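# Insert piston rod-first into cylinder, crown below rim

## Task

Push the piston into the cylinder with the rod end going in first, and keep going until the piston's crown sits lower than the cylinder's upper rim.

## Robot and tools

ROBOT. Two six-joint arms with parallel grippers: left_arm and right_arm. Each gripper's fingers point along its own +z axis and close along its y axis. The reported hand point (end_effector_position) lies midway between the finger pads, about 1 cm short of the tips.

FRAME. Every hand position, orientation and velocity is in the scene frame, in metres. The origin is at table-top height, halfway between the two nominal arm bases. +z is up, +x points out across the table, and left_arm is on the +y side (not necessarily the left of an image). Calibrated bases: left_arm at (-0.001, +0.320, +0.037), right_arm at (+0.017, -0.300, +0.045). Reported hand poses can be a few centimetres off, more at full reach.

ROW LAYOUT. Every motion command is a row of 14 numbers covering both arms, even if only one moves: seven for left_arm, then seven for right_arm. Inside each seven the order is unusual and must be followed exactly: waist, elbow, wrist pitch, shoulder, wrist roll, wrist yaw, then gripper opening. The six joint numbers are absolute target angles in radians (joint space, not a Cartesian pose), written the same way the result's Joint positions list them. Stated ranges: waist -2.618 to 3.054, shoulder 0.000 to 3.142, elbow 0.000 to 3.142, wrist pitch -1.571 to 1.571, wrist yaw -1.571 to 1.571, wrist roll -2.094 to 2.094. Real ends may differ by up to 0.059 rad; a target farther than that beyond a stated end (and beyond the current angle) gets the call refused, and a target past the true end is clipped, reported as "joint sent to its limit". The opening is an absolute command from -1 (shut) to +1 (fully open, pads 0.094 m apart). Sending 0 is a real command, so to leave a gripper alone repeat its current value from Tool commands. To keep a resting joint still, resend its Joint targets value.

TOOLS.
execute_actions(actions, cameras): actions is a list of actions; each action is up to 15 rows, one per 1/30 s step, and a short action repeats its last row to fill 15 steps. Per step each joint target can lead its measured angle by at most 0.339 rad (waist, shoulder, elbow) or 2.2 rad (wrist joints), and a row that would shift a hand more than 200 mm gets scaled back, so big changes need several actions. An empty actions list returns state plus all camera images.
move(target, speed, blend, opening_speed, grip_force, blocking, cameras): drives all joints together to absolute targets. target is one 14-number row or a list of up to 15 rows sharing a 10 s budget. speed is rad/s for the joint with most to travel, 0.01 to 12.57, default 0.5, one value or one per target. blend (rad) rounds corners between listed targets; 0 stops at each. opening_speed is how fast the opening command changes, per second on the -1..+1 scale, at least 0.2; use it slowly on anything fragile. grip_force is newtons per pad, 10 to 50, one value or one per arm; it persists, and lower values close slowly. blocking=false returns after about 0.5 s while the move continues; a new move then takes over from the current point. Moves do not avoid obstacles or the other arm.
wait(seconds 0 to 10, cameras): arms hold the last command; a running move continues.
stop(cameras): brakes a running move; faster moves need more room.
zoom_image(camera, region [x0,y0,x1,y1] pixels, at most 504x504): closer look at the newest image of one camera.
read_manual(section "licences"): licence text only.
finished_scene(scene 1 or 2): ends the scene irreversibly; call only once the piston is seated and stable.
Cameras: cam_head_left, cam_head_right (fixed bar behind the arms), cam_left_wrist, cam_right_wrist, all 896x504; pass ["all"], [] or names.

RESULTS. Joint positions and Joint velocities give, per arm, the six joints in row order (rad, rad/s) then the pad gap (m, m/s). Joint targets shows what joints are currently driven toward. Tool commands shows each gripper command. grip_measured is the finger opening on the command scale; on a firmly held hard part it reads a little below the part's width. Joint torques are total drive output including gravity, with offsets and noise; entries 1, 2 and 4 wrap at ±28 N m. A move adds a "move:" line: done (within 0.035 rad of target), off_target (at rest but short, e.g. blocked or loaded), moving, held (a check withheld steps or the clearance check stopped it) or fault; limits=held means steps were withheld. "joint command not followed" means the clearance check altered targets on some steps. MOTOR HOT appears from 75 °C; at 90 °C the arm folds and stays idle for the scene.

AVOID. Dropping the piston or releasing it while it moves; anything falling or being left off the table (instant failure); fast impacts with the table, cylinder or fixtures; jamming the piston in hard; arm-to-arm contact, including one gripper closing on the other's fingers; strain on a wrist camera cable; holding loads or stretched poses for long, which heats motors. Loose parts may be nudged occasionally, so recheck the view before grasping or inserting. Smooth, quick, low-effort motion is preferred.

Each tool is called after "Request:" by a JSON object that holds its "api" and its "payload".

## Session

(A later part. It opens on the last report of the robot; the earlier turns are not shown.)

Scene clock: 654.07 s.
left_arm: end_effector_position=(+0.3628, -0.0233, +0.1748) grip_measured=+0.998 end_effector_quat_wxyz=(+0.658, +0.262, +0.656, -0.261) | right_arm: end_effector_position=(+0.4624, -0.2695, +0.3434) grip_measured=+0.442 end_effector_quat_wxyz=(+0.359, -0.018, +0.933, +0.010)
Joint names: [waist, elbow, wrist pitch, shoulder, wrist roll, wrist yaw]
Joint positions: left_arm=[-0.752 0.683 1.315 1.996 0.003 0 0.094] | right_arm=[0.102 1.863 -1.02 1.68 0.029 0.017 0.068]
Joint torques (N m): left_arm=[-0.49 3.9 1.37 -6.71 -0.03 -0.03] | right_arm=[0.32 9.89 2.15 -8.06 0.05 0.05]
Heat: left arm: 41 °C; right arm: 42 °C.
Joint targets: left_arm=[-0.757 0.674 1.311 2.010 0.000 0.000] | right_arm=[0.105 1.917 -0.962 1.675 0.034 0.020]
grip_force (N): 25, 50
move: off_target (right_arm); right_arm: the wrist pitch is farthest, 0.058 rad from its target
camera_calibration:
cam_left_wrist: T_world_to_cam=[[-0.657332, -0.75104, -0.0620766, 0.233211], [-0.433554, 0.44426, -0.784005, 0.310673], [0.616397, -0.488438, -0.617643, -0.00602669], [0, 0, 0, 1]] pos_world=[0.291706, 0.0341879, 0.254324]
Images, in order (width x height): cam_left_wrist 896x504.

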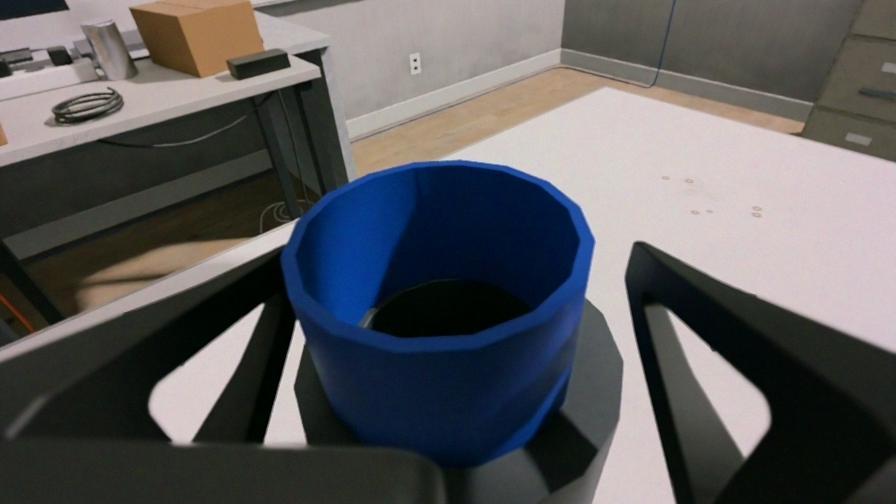

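Request:
{"api": "move", "payload": {"target": [-0.765, 0.674, 1.311, 2.010, 0.0, 0.0, 1.0, 0.105, 1.917, -0.962, 1.675, 0.034, 0.020, 0.2], "speed": 0.05, "cameras": ["cam_left_wrist"]}}

Request:
{"api": "zoom_image", "payload": {"camera": "cam_left_wrist", "region": [260, 230, 620, 480]}}

Scene clock: 655.90 s.
left_arm: end_effector_position=(+0.3619, -0.0243, +0.1748) grip_measured=+0.998 end_effector_quat_wxyz=(+0.658, +0.263, +0.656, -0.261) | right_arm: end_effector_position=(+0.4624, -0.2695, +0.3434) grip_measured=+0.442 end_effector_quat_wxyz=(+0.359, -0.018, +0.933, +0.010)
Joint names: [waist, elbow, wrist pitch, shoulder, wrist roll, wrist yaw]
Joint positions: left_arm=[-0.754 0.683 1.315 1.996 0.003 0 0.094] | right_arm=[0.102 1.863 -1.02 1.68 0.029 0.017 0.068]
Joint torques (N m): left_arm=[-0.99 3.9 1.37 -6.72 -0.03 -0.02] | right_arm=[0.39 9.94 2.15 -8.08 0.05 0.04]
Heat: left arm: 41 °C; right arm: 42 °C.
Joint targets: left_arm=[-0.765 0.674 1.311 2.010 0.000 0.000] | right_arm=[0.105 1.917 -0.962 1.675 0.034 0.020]
grip_force (N): 25, 50
move: off_target (right_arm); right_arm: the wrist pitch is farthest, 0.058 rad from its target
camera_calibration:
cam_left_wrist: T_world_to_cam=[[-0.659329, -0.749282, -0.0621404, 0.232689], [-0.432352, 0.445465, -0.783985, 0.310328], [0.615107, -0.490038, -0.617662, -0.00555076], [0, 0, 0, 1]] pos_world=[0.291004, 0.0333888, 0.254324]
Images, in order (width x height): cam_left_wrist 896x504.

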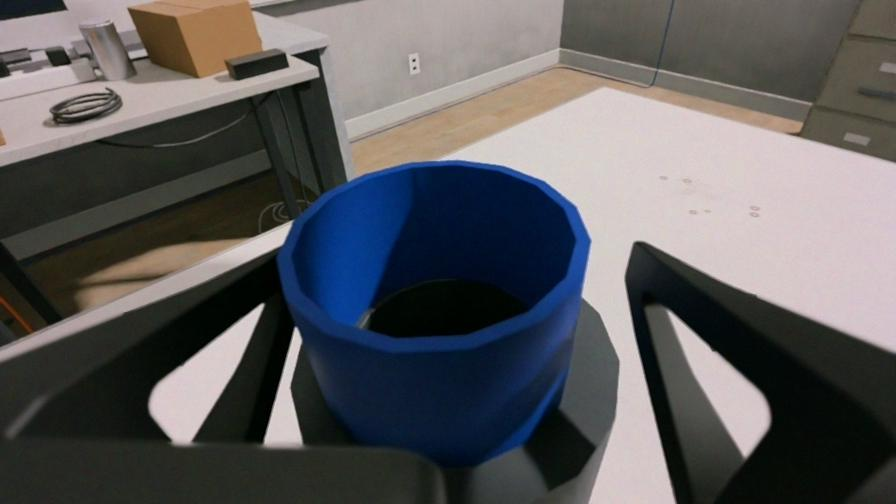

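Scaled by 1.400 from the camera's 896x504 image, which has a finer 1280x720 frame.

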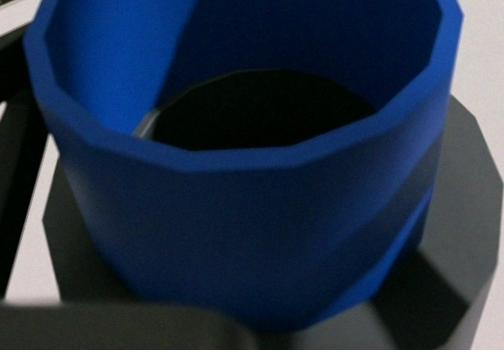

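Request:
{"api": "move", "payload": {"target": [-0.773, 0.674, 1.311, 2.010, 0.0, 0.0, 1.0, 0.105, 1.917, -0.962, 1.675, 0.034, 0.020, 0.2], "speed": 0.05, "cameras": ["cam_left_wrist"]}}

Request:
{"api": "zoom_image", "payload": {"camera": "cam_left_wrist", "region": [260, 230, 620, 480]}}

Scene clock: 657.27 s.
left_arm: end_effector_position=(+0.3586, -0.0278, +0.1748) grip_measured=+0.998 end_effector_quat_wxyz=(+0.657, +0.266, +0.654, -0.265) | right_arm: end_effector_position=(+0.4624, -0.2695, +0.3434) grip_measured=+0.442 end_effector_quat_wxyz=(+0.359, -0.018, +0.933, +0.010)
Joint names: [waist, elbow, wrist pitch, shoulder, wrist roll, wrist yaw]
Joint positions: left_arm=[-0.764 0.683 1.315 1.996 0.003 0 0.094] | right_arm=[0.102 1.863 -1.02 1.68 0.029 0.017 0.068]
Joint torques (N m): left_arm=[-0.88 3.9 1.37 -6.71 -0.03 -0.03] | right_arm=[0.42 9.87 2.15 -8.06 0.07 0.02]
Heat: left arm: 41 °C; right arm: 42 °C.
Joint targets: left_arm=[-0.773 0.674 1.311 2.010 0.000 0.000] | right_arm=[0.105 1.917 -0.962 1.675 0.034 0.020]
grip_force (N): 25, 50
move: off_target (right_arm); right_arm: the wrist pitch is farthest, 0.058 rad from its target
camera_calibration:
cam_left_wrist: T_world_to_cam=[[-0.666413, -0.742988, -0.062158, 0.230595], [-0.428072, 0.449543, -0.784006, 0.309008], [0.610449, -0.495863, -0.617633, -0.00368105], [0, 0, 0, 1]] pos_world=[0.288196, 0.0305916, 0.254324]
Images, in order (width x height): cam_left_wrist 896x504.

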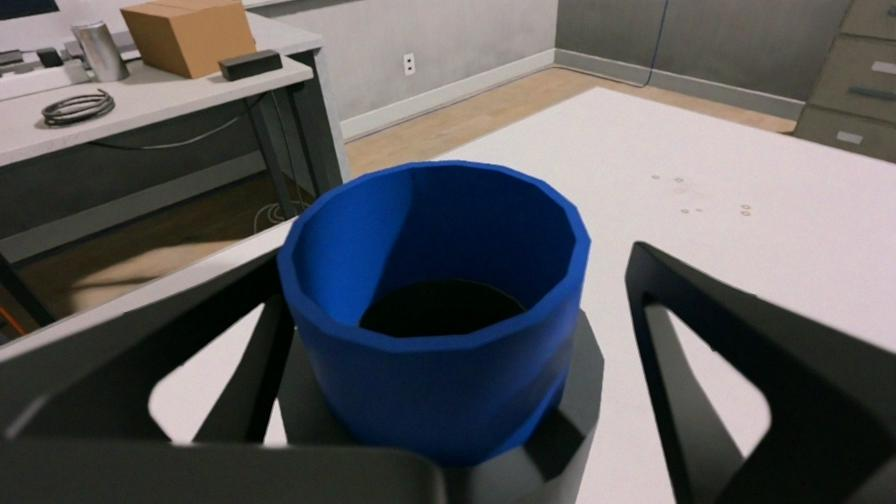

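Scaled by 1.400 from the camera's 896x504 image, which has a finer 1280x720 frame.

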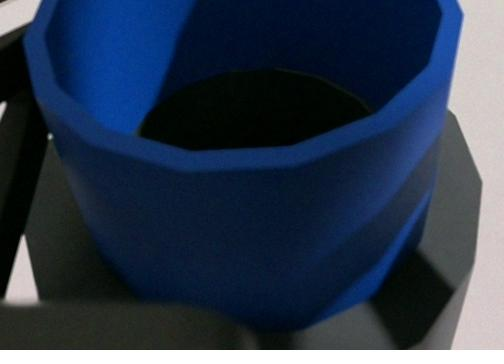

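Request:
{"api": "zoom_image", "payload": {"camera": "cam_left_wrist", "region": [340, 255, 540, 355]}}

Scaled by 2.520 from the camera's 896x504 image, which has a finer 1280x720 frame.

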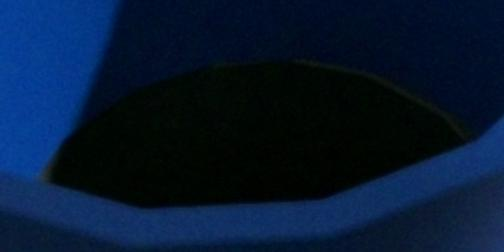

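Request:
{"api": "move", "payload": {"target": [[-0.747, 0.676, 1.311, 2.005, 0.0, 0.0, 1.0, 0.105, 1.917, -0.962, 1.675, 0.034, 0.020, 0.2], [-0.747, 0.80, 0.960, 1.700, 0.0, 0.0, 1.0, 0.105, 1.917, -0.962, 1.675, 0.034, 0.020, 0.2], [-0.1247, 1.0395, -0.0078, 1.5876, 0.5305, 1.2358, 1.0, 0.105, 1.917, -0.962, 1.675, 0.034, 0.020, 0.2]], "speed": [0.1, 0.4, 0.9], "blend": [0.0, 0.05, 0], "cameras": ["cam_left_wrist"]}}

Request:
{"api": "zoom_image", "payload": {"camera": "cam_left_wrist", "region": [360, 120, 610, 320]}}

Scene clock: 663.73 s.
left_arm: end_effector_position=(+0.3534, +0.1038, +0.2524) grip_measured=+0.998 end_effector_quat_wxyz=(+0.476, +0.485, +0.604, -0.417) | right_arm: end_effector_position=(+0.4624, -0.2695, +0.3434) grip_measured=+0.442 end_effector_quat_wxyz=(+0.359, -0.018, +0.933, +0.010)
Joint names: [waist, elbow, wrist pitch, shoulder, wrist roll, wrist yaw]
Joint positions: left_arm=[-0.125 1.011 0.015 1.622 0.521 1.208 0.094] | right_arm=[0.102 1.863 -1.02 1.68 0.029 0.017 0.068]
Joint torques (N m): left_arm=[0.01 8.69 0.76 -8.85 0.09 0.61] | right_arm=[0.29 9.83 2.15 -8.1 0.07 0.04]
Heat: left arm: 41 °C; right arm: 42 °C.
Joint targets: left_arm=[-0.125 1.039 -0.008 1.588 0.530 1.236] | right_arm=[0.105 1.917 -0.962 1.675 0.034 0.020]
grip_force (N): 25, 50
move: off_target (right_arm); right_arm: the wrist pitch is farthest, 0.058 rad from its target
camera_calibration:
cam_left_wrist: T_world_to_cam=[[-0.978176, -0.206515, -0.0228695, 0.374275], [-0.143695, 0.751881, -0.643449, 0.141183], [0.150077, -0.62612, -0.765147, 0.326108], [0, 0, 0, 1]] pos_world=[0.337453, 0.175323, 0.348924]
Images, in order (width x height): cam_left_wrist 896x504.

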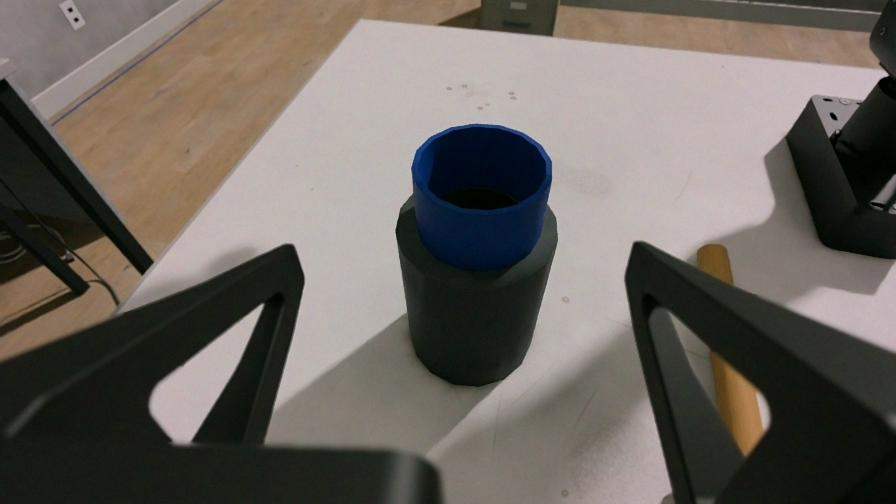

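Scaled by 2.016 from the camera's 896x504 image, which has a finer 1280x720 frame.

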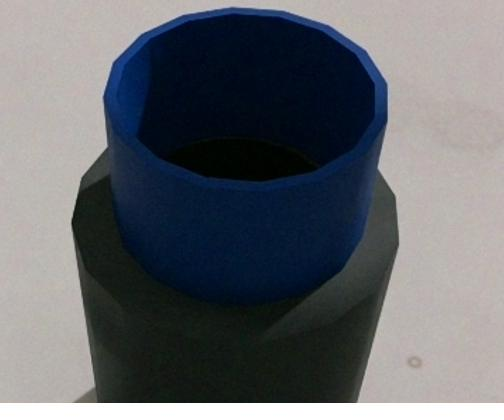

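Request:
{"api": "move", "payload": {"target": [-0.1247, 1.0395, -0.0078, 1.5876, 0.5305, 1.2358, 1.0, 0.6715, 1.917, -0.962, 1.675, 0.034, 0.020, 0.2], "speed": 0.5, "cameras": ["cam_left_wrist", "cam_right_wrist"]}}

Scene clock: 667.57 s.
left_arm: end_effector_position=(+0.3533, +0.1037, +0.2524) grip_measured=+0.998 end_effector_quat_wxyz=(+0.476, +0.485, +0.604, -0.417) | right_arm: end_effector_position=(+0.3730, -0.0310, +0.3433) grip_measured=+0.442 end_effector_quat_wxyz=(+0.340, -0.283, +0.889, +0.115)
Joint names: [waist, elbow, wrist pitch, shoulder, wrist roll, wrist yaw]
Joint positions: left_arm=[-0.125 1.011 0.015 1.622 0.522 1.208 0.094] | right_arm=[0.677 1.863 -1.02 1.68 0.029 0.01 0.068]
Joint torques (N m): left_arm=[0.01 8.69 0.75 -8.85 0.09 0.61] | right_arm=[-0.51 9.88 2.16 -8.06 0.08 0.09]
Heat: left arm: 40 °C; right arm: 42 °C.
Joint targets: left_arm=[-0.125 1.039 -0.008 1.588 0.531 1.236] | right_arm=[0.671 1.917 -0.962 1.675 0.034 0.020]
grip_force (N): 25, 50
move: off_target (right_arm); right_arm: the wrist pitch is farthest, 0.058 rad from its target
camera_calibration:
cam_left_wrist: T_world_to_cam=[[-0.978265, -0.206099, -0.0228177, 0.374214], [-0.143405, 0.751922, -0.643466, 0.141083], [0.149775, -0.626208, -0.765135, 0.326221], [0, 0, 0, 1]] pos_world=[0.337453, 0.175324, 0.348925]
cam_right_wrist: T_world_to_cam=[[0.575835, -0.815051, -0.064082, -0.218254], [-0.817486, -0.572913, -0.0590549, 0.315319], [0.0114193, 0.0863921, -0.996196, 0.464253], [0, 0, 0, 1]] pos_world=[0.378146, -0.0373451, 0.467122]
Images, in order (width x height): cam_left_wrist 896x504, cam_right_wrist 896x504.

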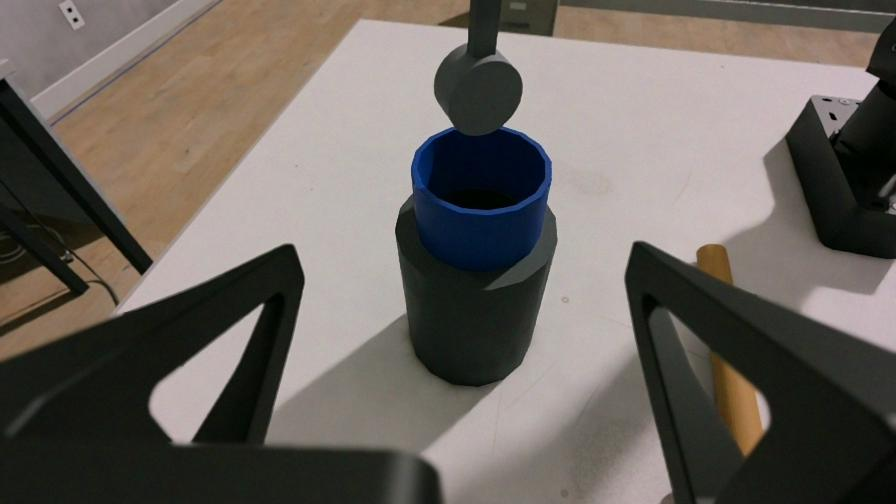

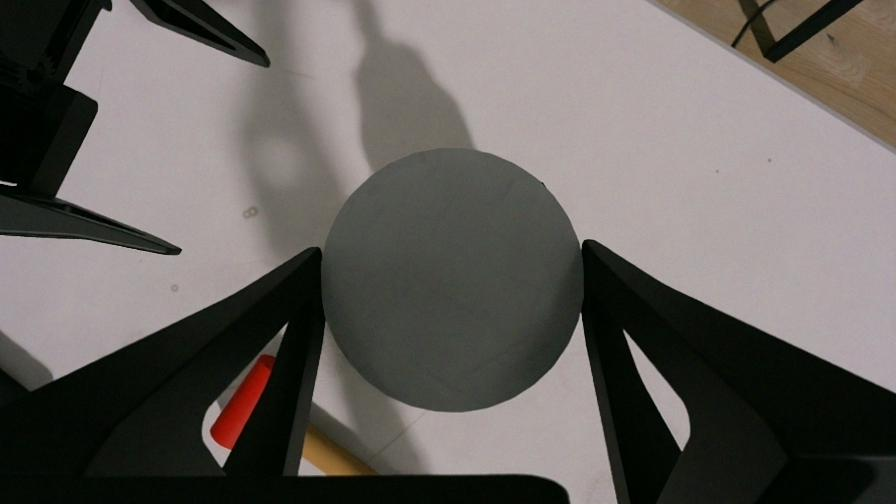

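Request:
{"api": "move", "payload": {"target": [-0.1247, 1.0395, -0.0078, 1.5876, 0.5305, 1.2358, 1.0, 0.6615, 1.461, -0.622, 1.601, 0.034, 0.020, 0.2], "speed": 0.3, "cameras": ["cam_left_wrist"]}}

Request:
{"api": "zoom_image", "payload": {"camera": "cam_left_wrist", "region": [340, 40, 640, 320]}}

Scene clock: 671.20 s.
left_arm: end_effector_position=(+0.3533, +0.1037, +0.2524) grip_measured=+0.998 end_effector_quat_wxyz=(+0.476, +0.485, +0.604, -0.417) | right_arm: end_effector_position=(+0.3800, -0.0307, +0.2406) grip_measured=+0.442 end_effector_quat_wxyz=(+0.315, -0.282, +0.900, +0.105)
Joint names: [waist, elbow, wrist pitch, shoulder, wrist roll, wrist yaw]
Joint positions: left_arm=[-0.125 1.011 0.015 1.622 0.522 1.208 0.094] | right_arm=[0.668 1.457 -0.692 1.659 0.029 0.01 0.068]
Joint torques (N m): left_arm=[0.02 8.69 0.75 -8.87 0.1 0.61] | right_arm=[-0.64 6.37 2.23 -13.55 0.07 0.09]
Heat: left arm: 40 °C; right arm: 42 °C.
Joint targets: left_arm=[-0.125 1.039 -0.008 1.588 0.531 1.236] | right_arm=[0.662 1.461 -0.622 1.601 0.034 0.020]
grip_force (N): 25, 50
move: off_target (right_arm); right_arm: the wrist pitch is farthest, 0.070 rad from its target
camera_calibration:
cam_left_wrist: T_world_to_cam=[[-0.978265, -0.206099, -0.0228177, 0.374214], [-0.143405, 0.751922, -0.643466, 0.141083], [0.149775, -0.626208, -0.765135, 0.326221], [0, 0, 0, 1]] pos_world=[0.337453, 0.175324, 0.348925]
Images, in order (width x height): cam_left_wrist 896x504.

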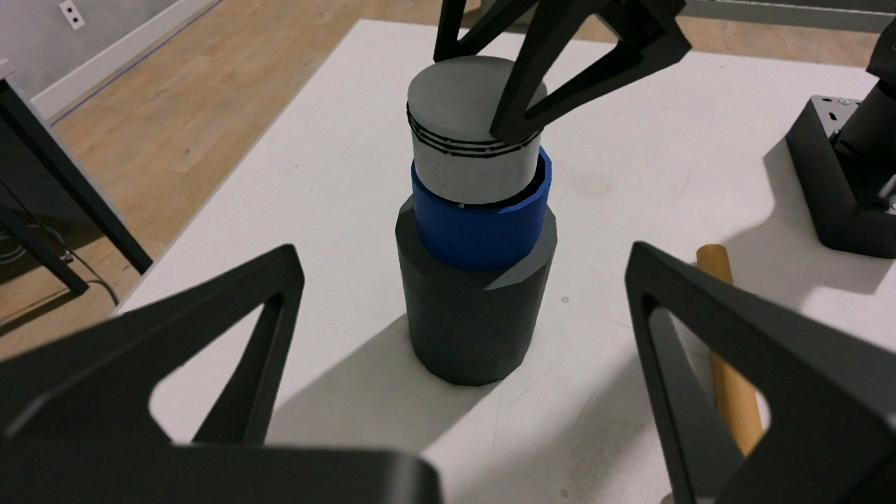

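Scaled by 1.680 from the camera's 896x504 image, which has a finer 1280x720 frame.

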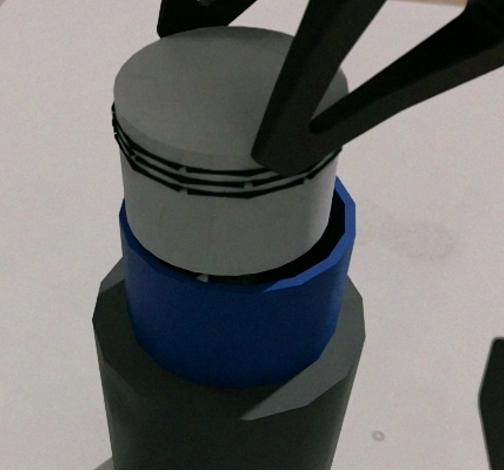

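Request:
{"api": "move", "payload": {"target": [-0.1247, 1.0395, -0.0078, 1.5876, 0.5305, 1.2358, 1.0, 0.6615, 1.445, -0.618, 1.570, 0.034, 0.020, 0.2], "speed": 0.2, "cameras": ["cam_left_wrist"]}}

Request:
{"api": "zoom_image", "payload": {"camera": "cam_left_wrist", "region": [340, 40, 640, 320]}}

Scene clock: 674.80 s.
left_arm: end_effector_position=(+0.3533, +0.1037, +0.2524) grip_measured=+0.998 end_effector_quat_wxyz=(+0.476, +0.485, +0.604, -0.417) | right_arm: end_effector_position=(+0.3763, -0.0335, +0.2511) grip_measured=+0.442 end_effector_quat_wxyz=(+0.326, -0.281, +0.896, +0.109)
Joint names: [waist, elbow, wrist pitch, shoulder, wrist roll, wrist yaw]
Joint positions: left_arm=[-0.125 1.011 0.015 1.622 0.522 1.208 0.094] | right_arm=[0.668 1.444 -0.689 1.624 0.029 0.01 0.068]
Joint torques (N m): left_arm=[0.02 8.69 0.75 -8.87 0.1 0.6] | right_arm=[-0.62 6.13 2.28 -12.75 0.05 0.11]
Heat: left arm: 39 °C; right arm: 42 °C.
Joint targets: left_arm=[-0.125 1.039 -0.008 1.588 0.531 1.236] | right_arm=[0.662 1.445 -0.618 1.570 0.034 0.020]
grip_force (N): 25, 50
move: off_target (right_arm); right_arm: the wrist pitch is farthest, 0.071 rad from its target
camera_calibration:
cam_left_wrist: T_world_to_cam=[[-0.978265, -0.206099, -0.0228177, 0.374214], [-0.143405, 0.751922, -0.643466, 0.141083], [0.149775, -0.626208, -0.765135, 0.326221], [0, 0, 0, 1]] pos_world=[0.337453, 0.175324, 0.348925]
Images, in order (width x height): cam_left_wrist 896x504.

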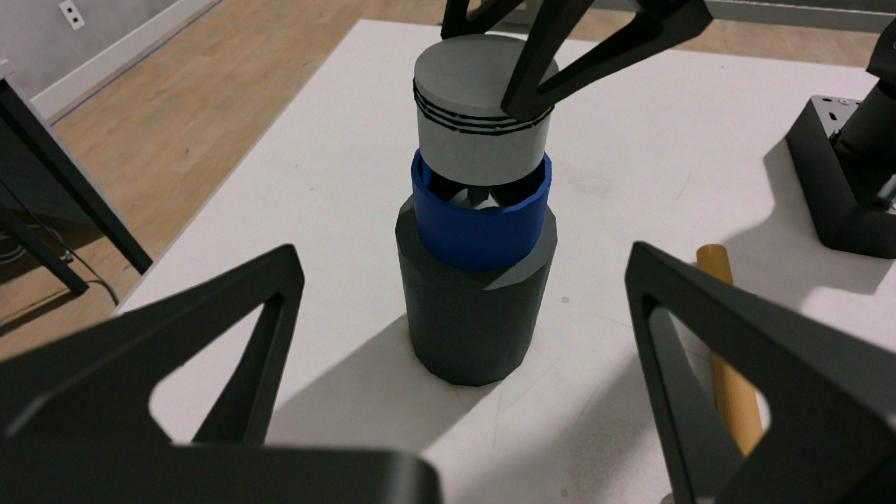

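Scaled by 1.680 from the camera's 896x504 image, which has a finer 1280x720 frame.

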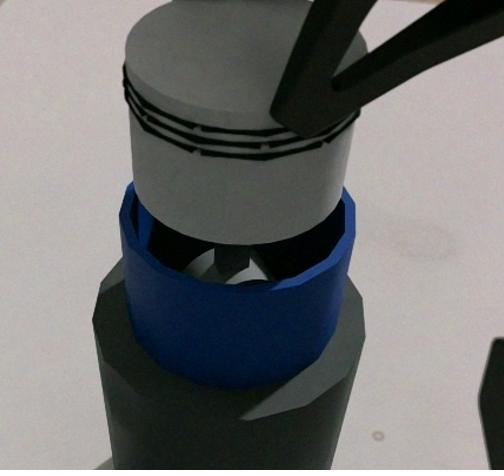

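Request:
{"api": "move", "payload": {"target": [-0.1247, 1.0395, -0.0078, 1.5876, 0.5305, 1.2358, 1.0, 0.6605, 1.308, -0.467, 1.624, 0.034, 0.020, 0.2], "speed": 0.15, "cameras": ["cam_left_wrist", "cam_right_wrist"]}}

Request:
{"api": "zoom_image", "payload": {"camera": "cam_left_wrist", "region": [340, 40, 640, 320]}}

Scene clock: 679.13 s.
left_arm: end_effector_position=(+0.3533, +0.1037, +0.2524) grip_measured=+0.998 end_effector_quat_wxyz=(+0.476, +0.485, +0.604, -0.417) | right_arm: end_effector_position=(+0.3770, -0.0329, +0.2134) grip_measured=+0.442 end_effector_quat_wxyz=(+0.325, -0.281, +0.896, +0.108)
Joint names: [waist, elbow, wrist pitch, shoulder, wrist roll, wrist yaw]
Joint positions: left_arm=[-0.125 1.011 0.015 1.622 0.522 1.208 0.094] | right_arm=[0.668 1.305 -0.545 1.631 0.029 0.01 0.068]
Joint torques (N m): left_arm=[0.02 8.69 0.75 -8.87 0.1 0.61] | right_arm=[-0.79 6.32 2.35 -8.36 0.05 0.09]
Heat: left arm: 39 °C; right arm: 42 °C.
Joint targets: left_arm=[-0.125 1.039 -0.008 1.588 0.531 1.236] | right_arm=[0.661 1.308 -0.467 1.624 0.034 0.020]
grip_force (N): 25, 50
move: off_target (right_arm); right_arm: the wrist pitch is farthest, 0.078 rad from its target
camera_calibration:
cam_left_wrist: T_world_to_cam=[[-0.978265, -0.206099, -0.0228177, 0.374214], [-0.143405, 0.751922, -0.643466, 0.141083], [0.149775, -0.626208, -0.765135, 0.326221], [0, 0, 0, 1]] pos_world=[0.337453, 0.175324, 0.348925]
cam_right_wrist: T_world_to_cam=[[0.566955, -0.821345, -0.0628929, -0.227589], [-0.823608, -0.566617, -0.0248176, 0.305054], [-0.0152524, 0.0658695, -0.997712, 0.344645], [0, 0, 0, 1]] pos_world=[0.385534, -0.0367819, 0.337113]
Images, in order (width x height): cam_left_wrist 896x504, cam_right_wrist 896x504.

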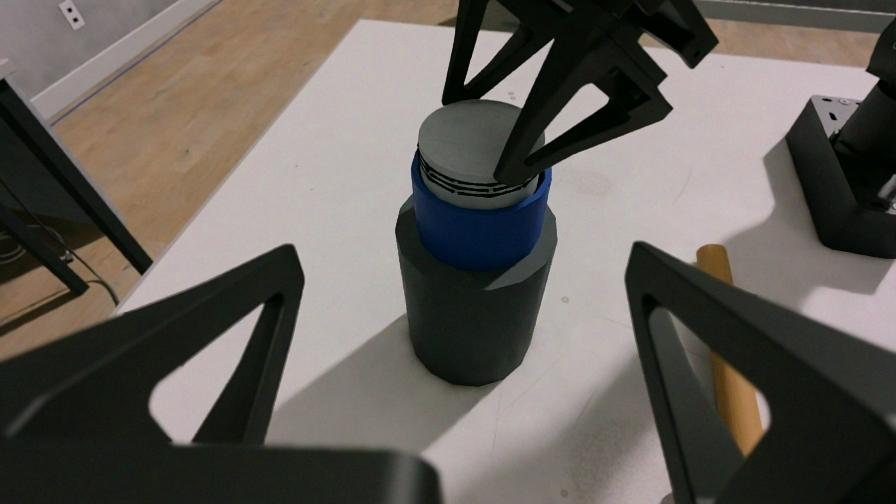

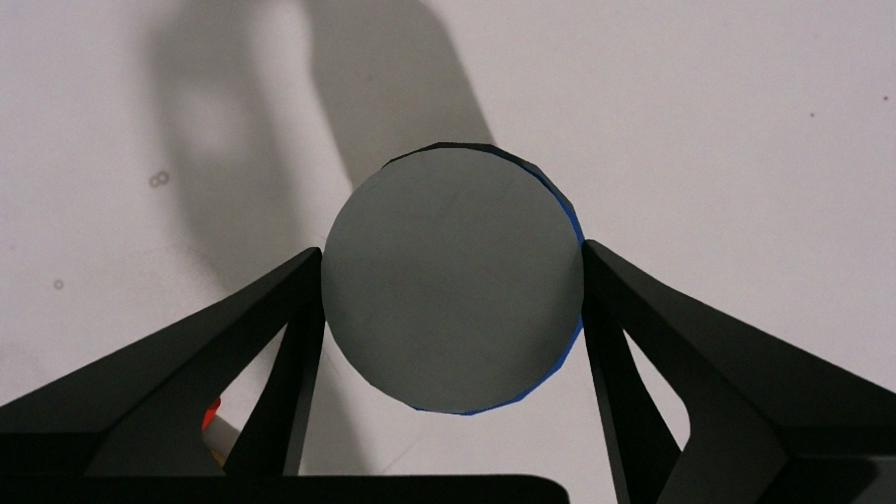

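Scaled by 1.680 from the camera's 896x504 image, which has a finer 1280x720 frame.

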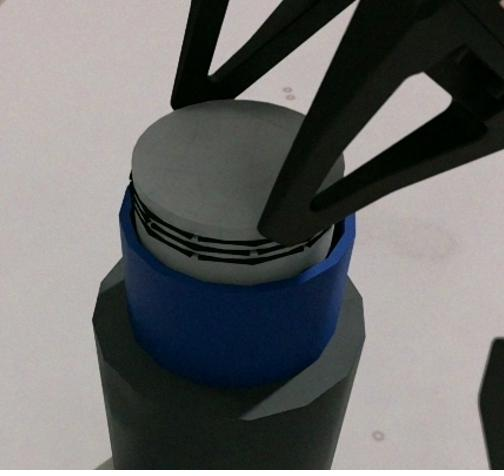

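Request:
{"api": "move", "payload": {"target": [-0.1247, 1.0395, -0.0078, 1.5876, 0.5305, 1.2358, 1.0, 0.6605, 1.281, -0.440, 1.628, 0.034, 0.020, 0.2], "speed": 0.1, "cameras": ["cam_left_wrist", "cam_right_wrist"]}}

Request:
{"api": "zoom_image", "payload": {"camera": "cam_left_wrist", "region": [390, 90, 590, 290]}}

Scene clock: 682.20 s.
left_arm: end_effector_position=(+0.3533, +0.1037, +0.2524) grip_measured=+0.998 end_effector_quat_wxyz=(+0.476, +0.485, +0.604, -0.417) | right_arm: end_effector_position=(+0.3770, -0.0329, +0.2074) grip_measured=+0.442 end_effector_quat_wxyz=(+0.326, -0.281, +0.896, +0.109)
Joint names: [waist, elbow, wrist pitch, shoulder, wrist roll, wrist yaw]
Joint positions: left_arm=[-0.125 1.011 0.015 1.622 0.522 1.208 0.094] | right_arm=[0.668 1.279 -0.516 1.631 0.029 0.01 0.068]
Joint torques (N m): left_arm=[0.01 8.68 0.75 -8.87 0.09 0.6] | right_arm=[-0.72 6.23 2.35 -8.05 0.05 0.13]
Heat: left arm: 39 °C; right arm: 42 °C.
Joint targets: left_arm=[-0.125 1.039 -0.008 1.588 0.531 1.236] | right_arm=[0.661 1.281 -0.440 1.628 0.034 0.020]
grip_force (N): 25, 50
move: off_target (right_arm); right_arm: the wrist pitch is farthest, 0.076 rad from its target
camera_calibration:
cam_left_wrist: T_world_to_cam=[[-0.978265, -0.206099, -0.0228177, 0.374214], [-0.143405, 0.751922, -0.643466, 0.141083], [0.149775, -0.626208, -0.765135, 0.326221], [0, 0, 0, 1]] pos_world=[0.337453, 0.175324, 0.348925]
cam_right_wrist: T_world_to_cam=[[0.56711, -0.821228, -0.0630103, -0.228009], [-0.823542, -0.566573, -0.0278204, 0.305362], [-0.012853, 0.0676688, -0.997625, 0.337688], [0, 0, 0, 1]] pos_world=[0.385125, -0.0370884, 0.331014]
Images, in order (width x height): cam_left_wrist 896x504, cam_right_wrist 896x504.

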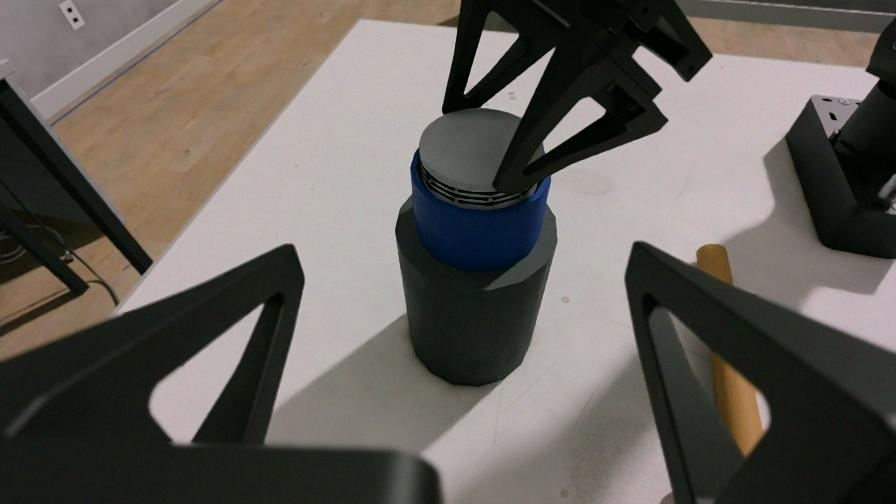

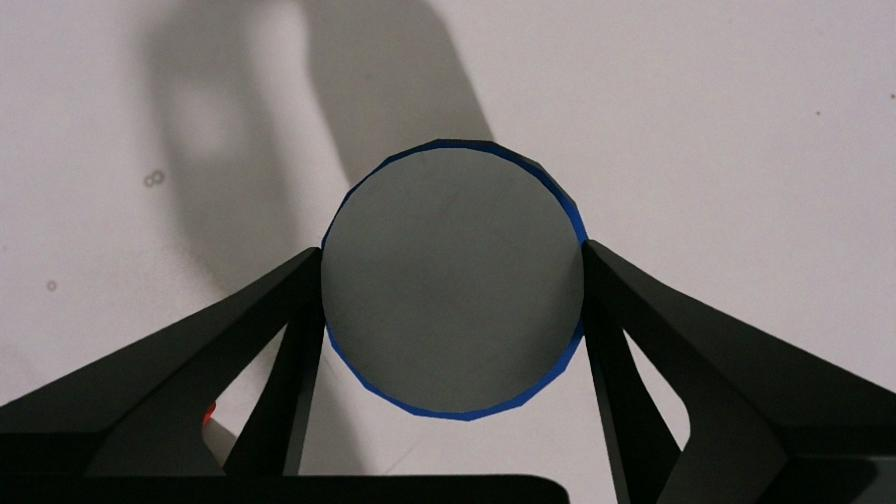

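Scaled by 2.520 from the camera's 896x504 image, which has a finer 1280x720 frame.

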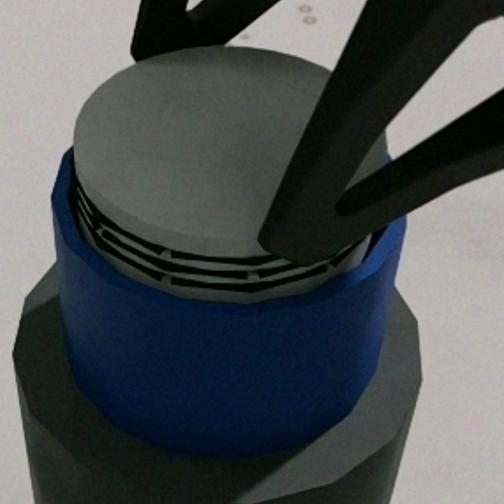

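Request:
{"api": "move", "payload": {"target": [[-0.1247, 1.0395, -0.0078, 1.5876, 0.5305, 1.2358, 1.0, 0.6605, 1.281, -0.440, 1.628, 0.034, 0.020, 0.40], [-0.1247, 1.0395, -0.0078, 1.5876, 0.5305, 1.2358, 1.0, 0.6605, 1.281, -0.440, 1.628, 0.034, 0.020, 0.470], [-0.1247, 1.0395, -0.0078, 1.5876, 0.5305, 1.2358, 1.0, 0.6605, 1.281, -0.440, 1.628, 0.034, 0.020, 0.480]], "speed": 0.1, "grip_force": [25, 10], "opening_speed": 0.2, "cameras": ["cam_left_wrist"]}}

Request:
{"api": "zoom_image", "payload": {"camera": "cam_left_wrist", "region": [390, 90, 590, 290]}}

Scene clock: 686.33 s.
left_arm: end_effector_position=(+0.3533, +0.1037, +0.2524) grip_measured=+0.998 end_effector_quat_wxyz=(+0.476, +0.485, +0.604, -0.417) | right_arm: end_effector_position=(+0.3772, -0.0328, +0.2076) grip_measured=+0.482 end_effector_quat_wxyz=(+0.327, -0.281, +0.896, +0.109)
Joint names: [waist, elbow, wrist pitch, shoulder, wrist roll, wrist yaw]
Joint positions: left_arm=[-0.125 1.011 0.015 1.622 0.522 1.208 0.094] | right_arm=[0.668 1.279 -0.514 1.631 0.029 0.01 0.07]
Joint torques (N m): left_arm=[0.01 8.68 0.75 -8.87 0.1 0.6] | right_arm=[-0.7 6.28 2.33 -7.98 0.06 0.11]
Heat: left arm: 39 °C; right arm: 42 °C.
Joint targets: left_arm=[-0.125 1.039 -0.008 1.588 0.531 1.236] | right_arm=[0.661 1.281 -0.440 1.628 0.034 0.020]
grip_force (N): 25, 10
move: off_target (right_arm); target 2's new numbers were sent with right_arm's wrist pitch 0.075 rad from that target; target 3's new numbers were sent with right_arm's wrist pitch 0.075 rad from that target; right_arm: the wrist pitch is farthest, 0.074 rad from its target
camera_calibration:
cam_left_wrist: T_world_to_cam=[[-0.978265, -0.206099, -0.0228177, 0.374214], [-0.143405, 0.751922, -0.643466, 0.141083], [0.149775, -0.626208, -0.765135, 0.326221], [0, 0, 0, 1]] pos_world=[0.337453, 0.175324, 0.348925]
Images, in order (width x height): cam_left_wrist 896x504.

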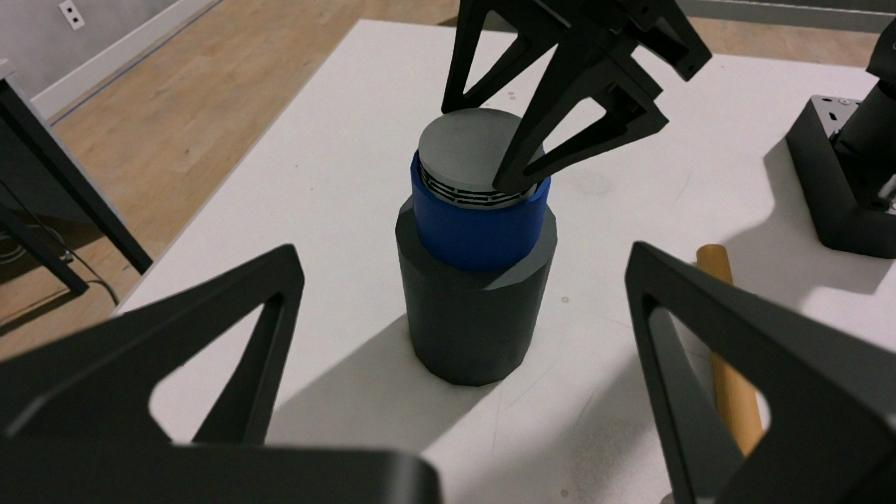

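Scaled by 2.520 from the camera's 896x504 image, which has a finer 1280x720 frame.

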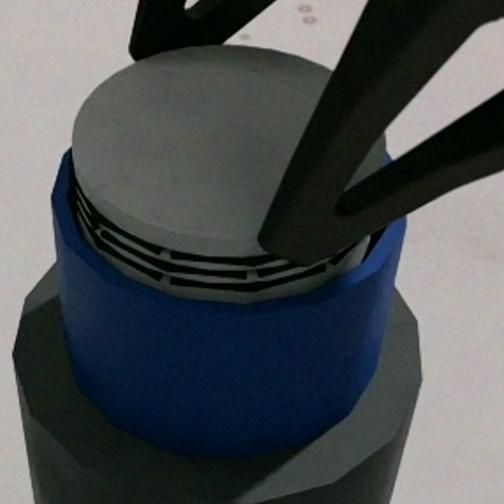

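Request:
{"api": "move", "payload": {"target": [[-0.1247, 1.0395, -0.0078, 1.5876, 0.5305, 1.2358, 1.0, 0.6605, 1.281, -0.440, 1.628, 0.034, 0.020, 0.484], [-0.1247, 1.0395, -0.0078, 1.5876, 0.5305, 1.2358, 1.0, 0.6605, 1.281, -0.440, 1.628, 0.034, 0.020, 0.487], [-0.1247, 1.0395, -0.0078, 1.5876, 0.5305, 1.2358, 1.0, 0.6605, 1.281, -0.440, 1.628, 0.034, 0.020, 0.490], [-0.1247, 1.0395, -0.0078, 1.5876, 0.5305, 1.2358, 1.0, 0.6605, 1.281, -0.440, 1.628, 0.034, 0.020, 0.493]], "speed": 0.1, "opening_speed": 0.2, "cameras": ["cam_left_wrist"]}}

Request:
{"api": "zoom_image", "payload": {"camera": "cam_left_wrist", "region": [390, 90, 590, 290]}}

Scene clock: 689.27 s.
left_arm: end_effector_position=(+0.3533, +0.1037, +0.2524) grip_measured=+0.998 end_effector_quat_wxyz=(+0.476, +0.485, +0.604, -0.417) | right_arm: end_effector_position=(+0.3860, -0.0262, +0.2175) grip_measured=+0.491 end_effector_quat_wxyz=(+0.353, -0.278, +0.886, +0.118)
Joint names: [waist, elbow, wrist pitch, shoulder, wrist roll, wrist yaw]
Joint positions: left_arm=[-0.125 1.011 0.015 1.622 0.522 1.208 0.094] | right_arm=[0.668 1.279 -0.455 1.631 0.029 0.01 0.07]
Joint torques (N m): left_arm=[0.02 8.69 0.75 -8.87 0.1 0.61] | right_arm=[-0.64 6.34 1.69 -8.18 0.06 0.09]
Heat: left arm: 39 °C; right arm: 41 °C.
Joint targets: left_arm=[-0.125 1.039 -0.008 1.588 0.531 1.236] | right_arm=[0.661 1.281 -0.440 1.628 0.034 0.020]
grip_force (N): 25, 10
move: done; target 2's new numbers were sent with right_arm's wrist pitch 0.073 rad from that target
camera_calibration:
cam_left_wrist: T_world_to_cam=[[-0.978265, -0.206099, -0.0228177, 0.374214], [-0.143405, 0.751922, -0.643466, 0.141083], [0.149775, -0.626208, -0.765135, 0.326221], [0, 0, 0, 1]] pos_world=[0.337453, 0.175324, 0.348925]
Images, in order (width x height): cam_left_wrist 896x504.

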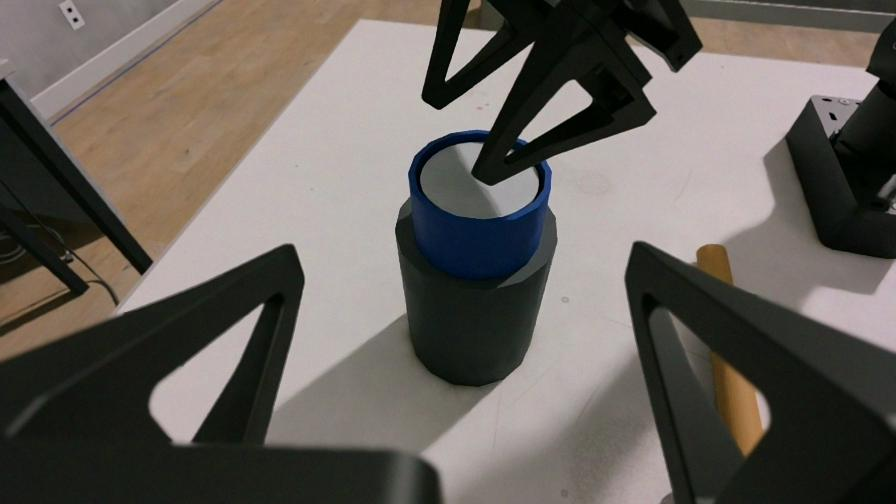

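Scaled by 2.520 from the camera's 896x504 image, which has a finer 1280x720 frame.

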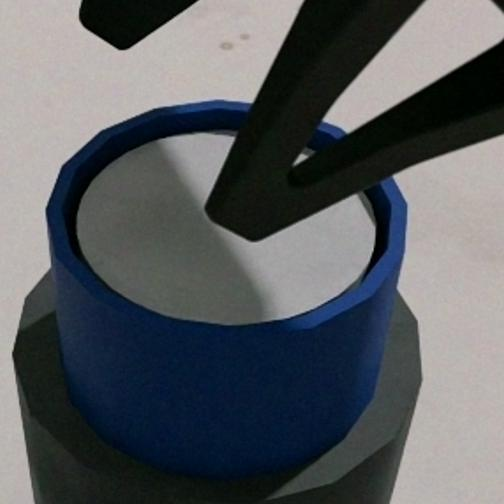

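Request:
{"api": "move", "payload": {"target": [[-0.1247, 1.0395, -0.0078, 1.5876, 0.5305, 1.2358, 1.0, 0.6605, 1.96, -1.21, 1.865, 0.034, 0.020, 0.55], [-0.1247, 1.0395, -0.0078, 1.5876, 0.5305, 1.2358, 1.0, 0.6605, 2.30, -1.49, 2.18, 0.034, 0.020, -1.0]], "speed": 0.6, "blend": [0.1, 0], "grip_force": [25, 50], "cameras": ["cam_left_wrist", "cam_right_wrist"]}}

Request:
{"api": "zoom_image", "payload": {"camera": "cam_left_wrist", "region": [390, 90, 590, 290]}}

Scene clock: 696.63 s.
left_arm: end_effector_position=(+0.3533, +0.1037, +0.2524) grip_measured=+0.998 end_effector_quat_wxyz=(+0.476, +0.485, +0.604, -0.417) | right_arm: end_effector_position=(+0.3801, -0.0306, +0.2185) grip_measured=-0.979 end_effector_quat_wxyz=(+0.087, -0.299, +0.950, +0.025)
Joint names: [waist, elbow, wrist pitch, shoulder, wrist roll, wrist yaw]
Joint positions: left_arm=[-0.125 1.011 0.015 1.622 0.522 1.208 0.094] | right_arm=[0.668 2.269 -1.486 2.172 0.029 0.01 0.001]
Joint torques (N m): left_arm=[0.01 8.69 0.75 -8.85 0.1 0.61] | right_arm=[-0.75 7.47 0.49 -10.71 0.06 0.1]
Heat: left arm: 38 °C; right arm: 41 °C.
Joint targets: left_arm=[-0.125 1.039 -0.008 1.588 0.531 1.236] | right_arm=[0.661 2.300 -1.490 2.180 0.034 0.020]
grip_force (N): 25, 50
move: done
camera_calibration:
cam_left_wrist: T_world_to_cam=[[-0.978265, -0.206099, -0.0228177, 0.374214], [-0.143405, 0.751922, -0.643466, 0.141083], [0.149775, -0.626208, -0.765135, 0.326221], [0, 0, 0, 1]] pos_world=[0.337453, 0.175324, 0.348925]
cam_right_wrist: T_world_to_cam=[[0.545845, -0.837081, -0.0367141, -0.225328], [-0.728636, -0.495852, 0.472462, 0.166357], [-0.413694, -0.23114, -0.880586, 0.46635], [0, 0, 0, 1]] pos_world=[0.437134, 0.00166246, 0.323791]
Images, in order (width x height): cam_left_wrist 896x504, cam_right_wrist 896x504.

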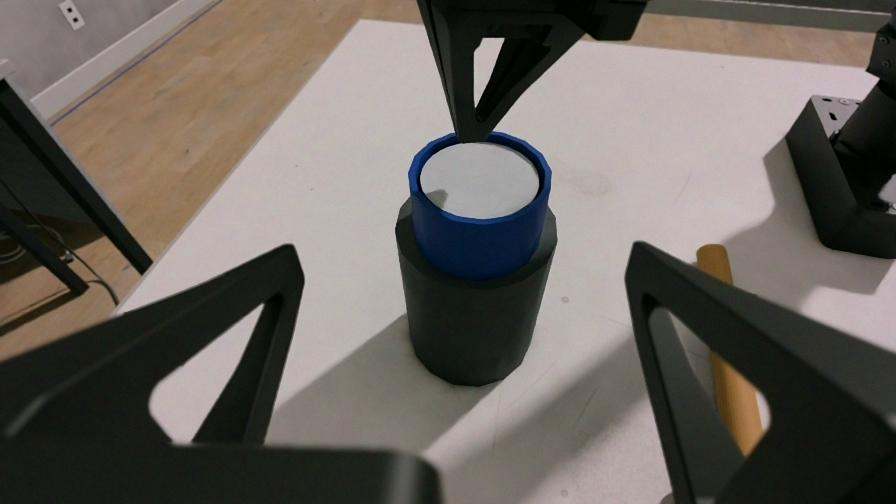

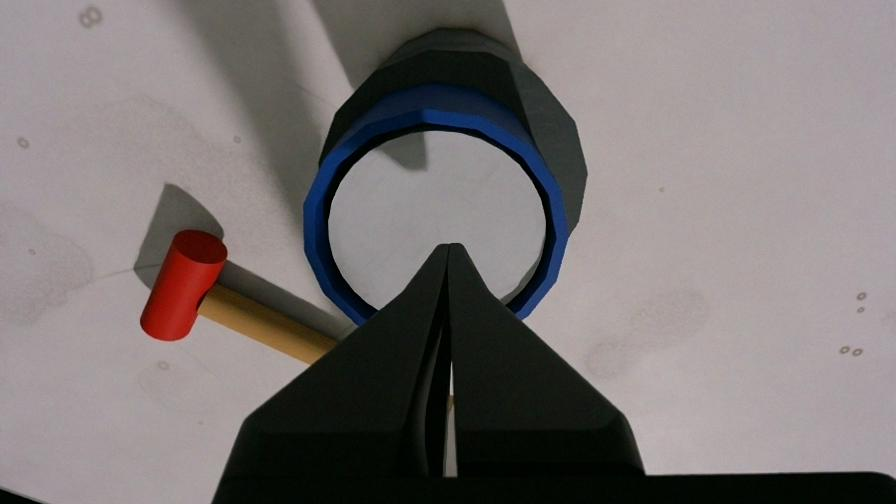

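Scaled by 2.520 from the camera's 896x504 image, which has a finer 1280x720 frame.

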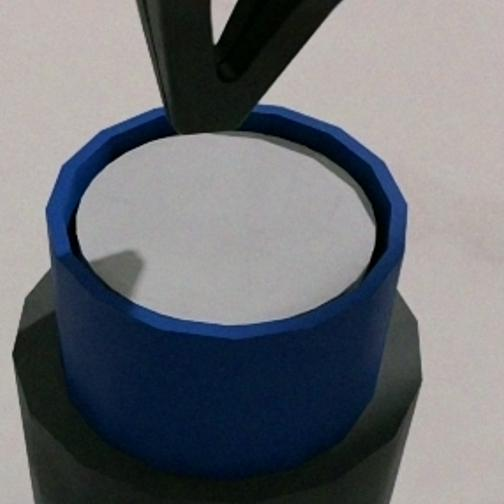

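Request:
{"api": "move", "payload": {"target": [[-0.1247, 1.0395, -0.0078, 1.5876, 0.5305, 1.2358, 1.0, 0.6605, 2.13, -1.365, 2.11, 0.034, 0.020, -1.0], [-0.1247, 1.0395, -0.0078, 1.5876, 0.5305, 1.2358, 1.0, 0.6605, 2.034, -1.407, 2.21, 0.034, 0.020, -1.0]], "speed": [0.25, 0.06], "blend": [0.01, 0], "cameras": ["cam_left_wrist", "cam_right_wrist"]}}

Request:
{"api": "zoom_image", "payload": {"camera": "cam_left_wrist", "region": [390, 90, 590, 290]}}

Scene clock: 700.57 s.
left_arm: end_effector_position=(+0.3533, +0.1037, +0.2524) grip_measured=+0.998 end_effector_quat_wxyz=(+0.476, +0.485, +0.604, -0.417) | right_arm: end_effector_position=(+0.3795, -0.0311, +0.1923) grip_measured=-0.980 end_effector_quat_wxyz=(+0.085, -0.299, +0.950, +0.024)
Joint names: [waist, elbow, wrist pitch, shoulder, wrist roll, wrist yaw]
Joint positions: left_arm=[-0.125 1.011 0.015 1.622 0.522 1.208 0.094] | right_arm=[0.668 2.101 -1.361 2.133 0.029 0.01 0.001]
Joint torques (N m): left_arm=[-0.01 8.68 0.75 -8.85 0.09 0.61] | right_arm=[-0.8 0.43 0.01 -4.56 0.06 0.11]
Heat: left arm: 38 °C; right arm: 40 °C.
Joint targets: left_arm=[-0.125 1.039 -0.008 1.588 0.531 1.236] | right_arm=[0.661 2.034 -1.407 2.210 0.034 0.020]
grip_force (N): 25, 50
move: off_target (right_arm); right_arm: the shoulder is farthest, 0.077 rad from its target
camera_calibration:
cam_left_wrist: T_world_to_cam=[[-0.978265, -0.206099, -0.0228177, 0.374214], [-0.143405, 0.751922, -0.643466, 0.141083], [0.149775, -0.626208, -0.765135, 0.326221], [0, 0, 0, 1]] pos_world=[0.337453, 0.175324, 0.348925]
cam_right_wrist: T_world_to_cam=[[0.545627, -0.83725, -0.0361057, -0.226444], [-0.727042, -0.494353, 0.476471, 0.176758], [-0.416775, -0.233725, -0.878448, 0.443598], [0, 0, 0, 1]] pos_world=[0.436945, 0.00147109, 0.297282]
Images, in order (width x height): cam_left_wrist 896x504, cam_right_wrist 896x504.

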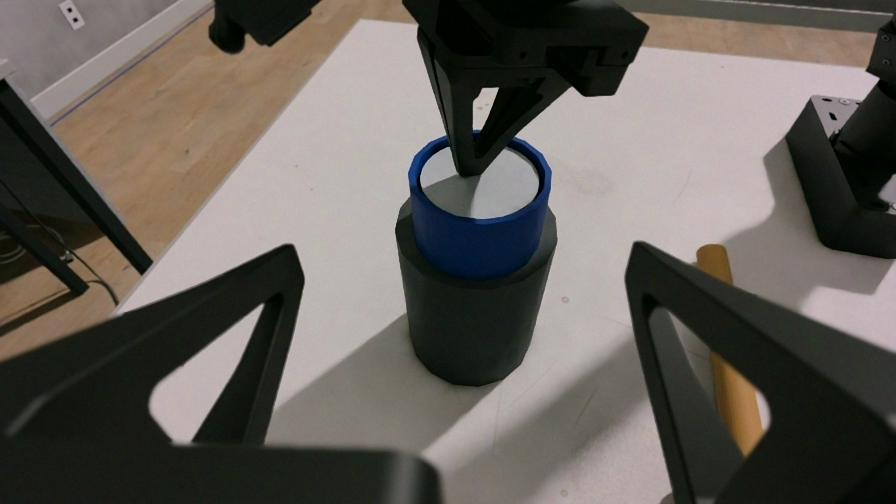

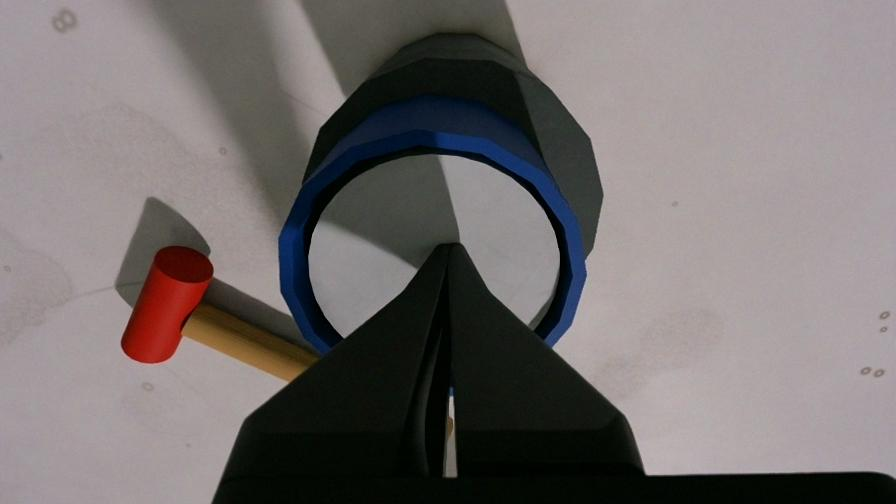

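Scaled by 2.520 from the camera's 896x504 image, which has a finer 1280x720 frame.

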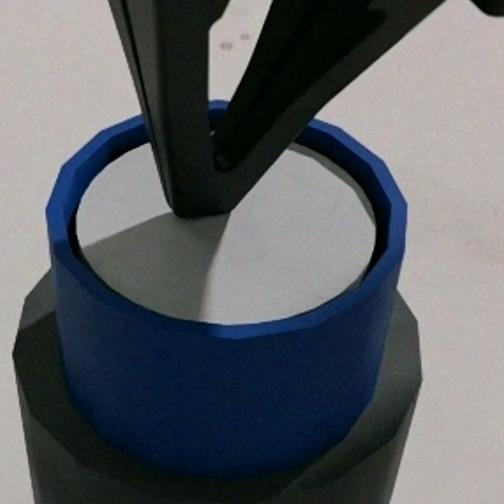

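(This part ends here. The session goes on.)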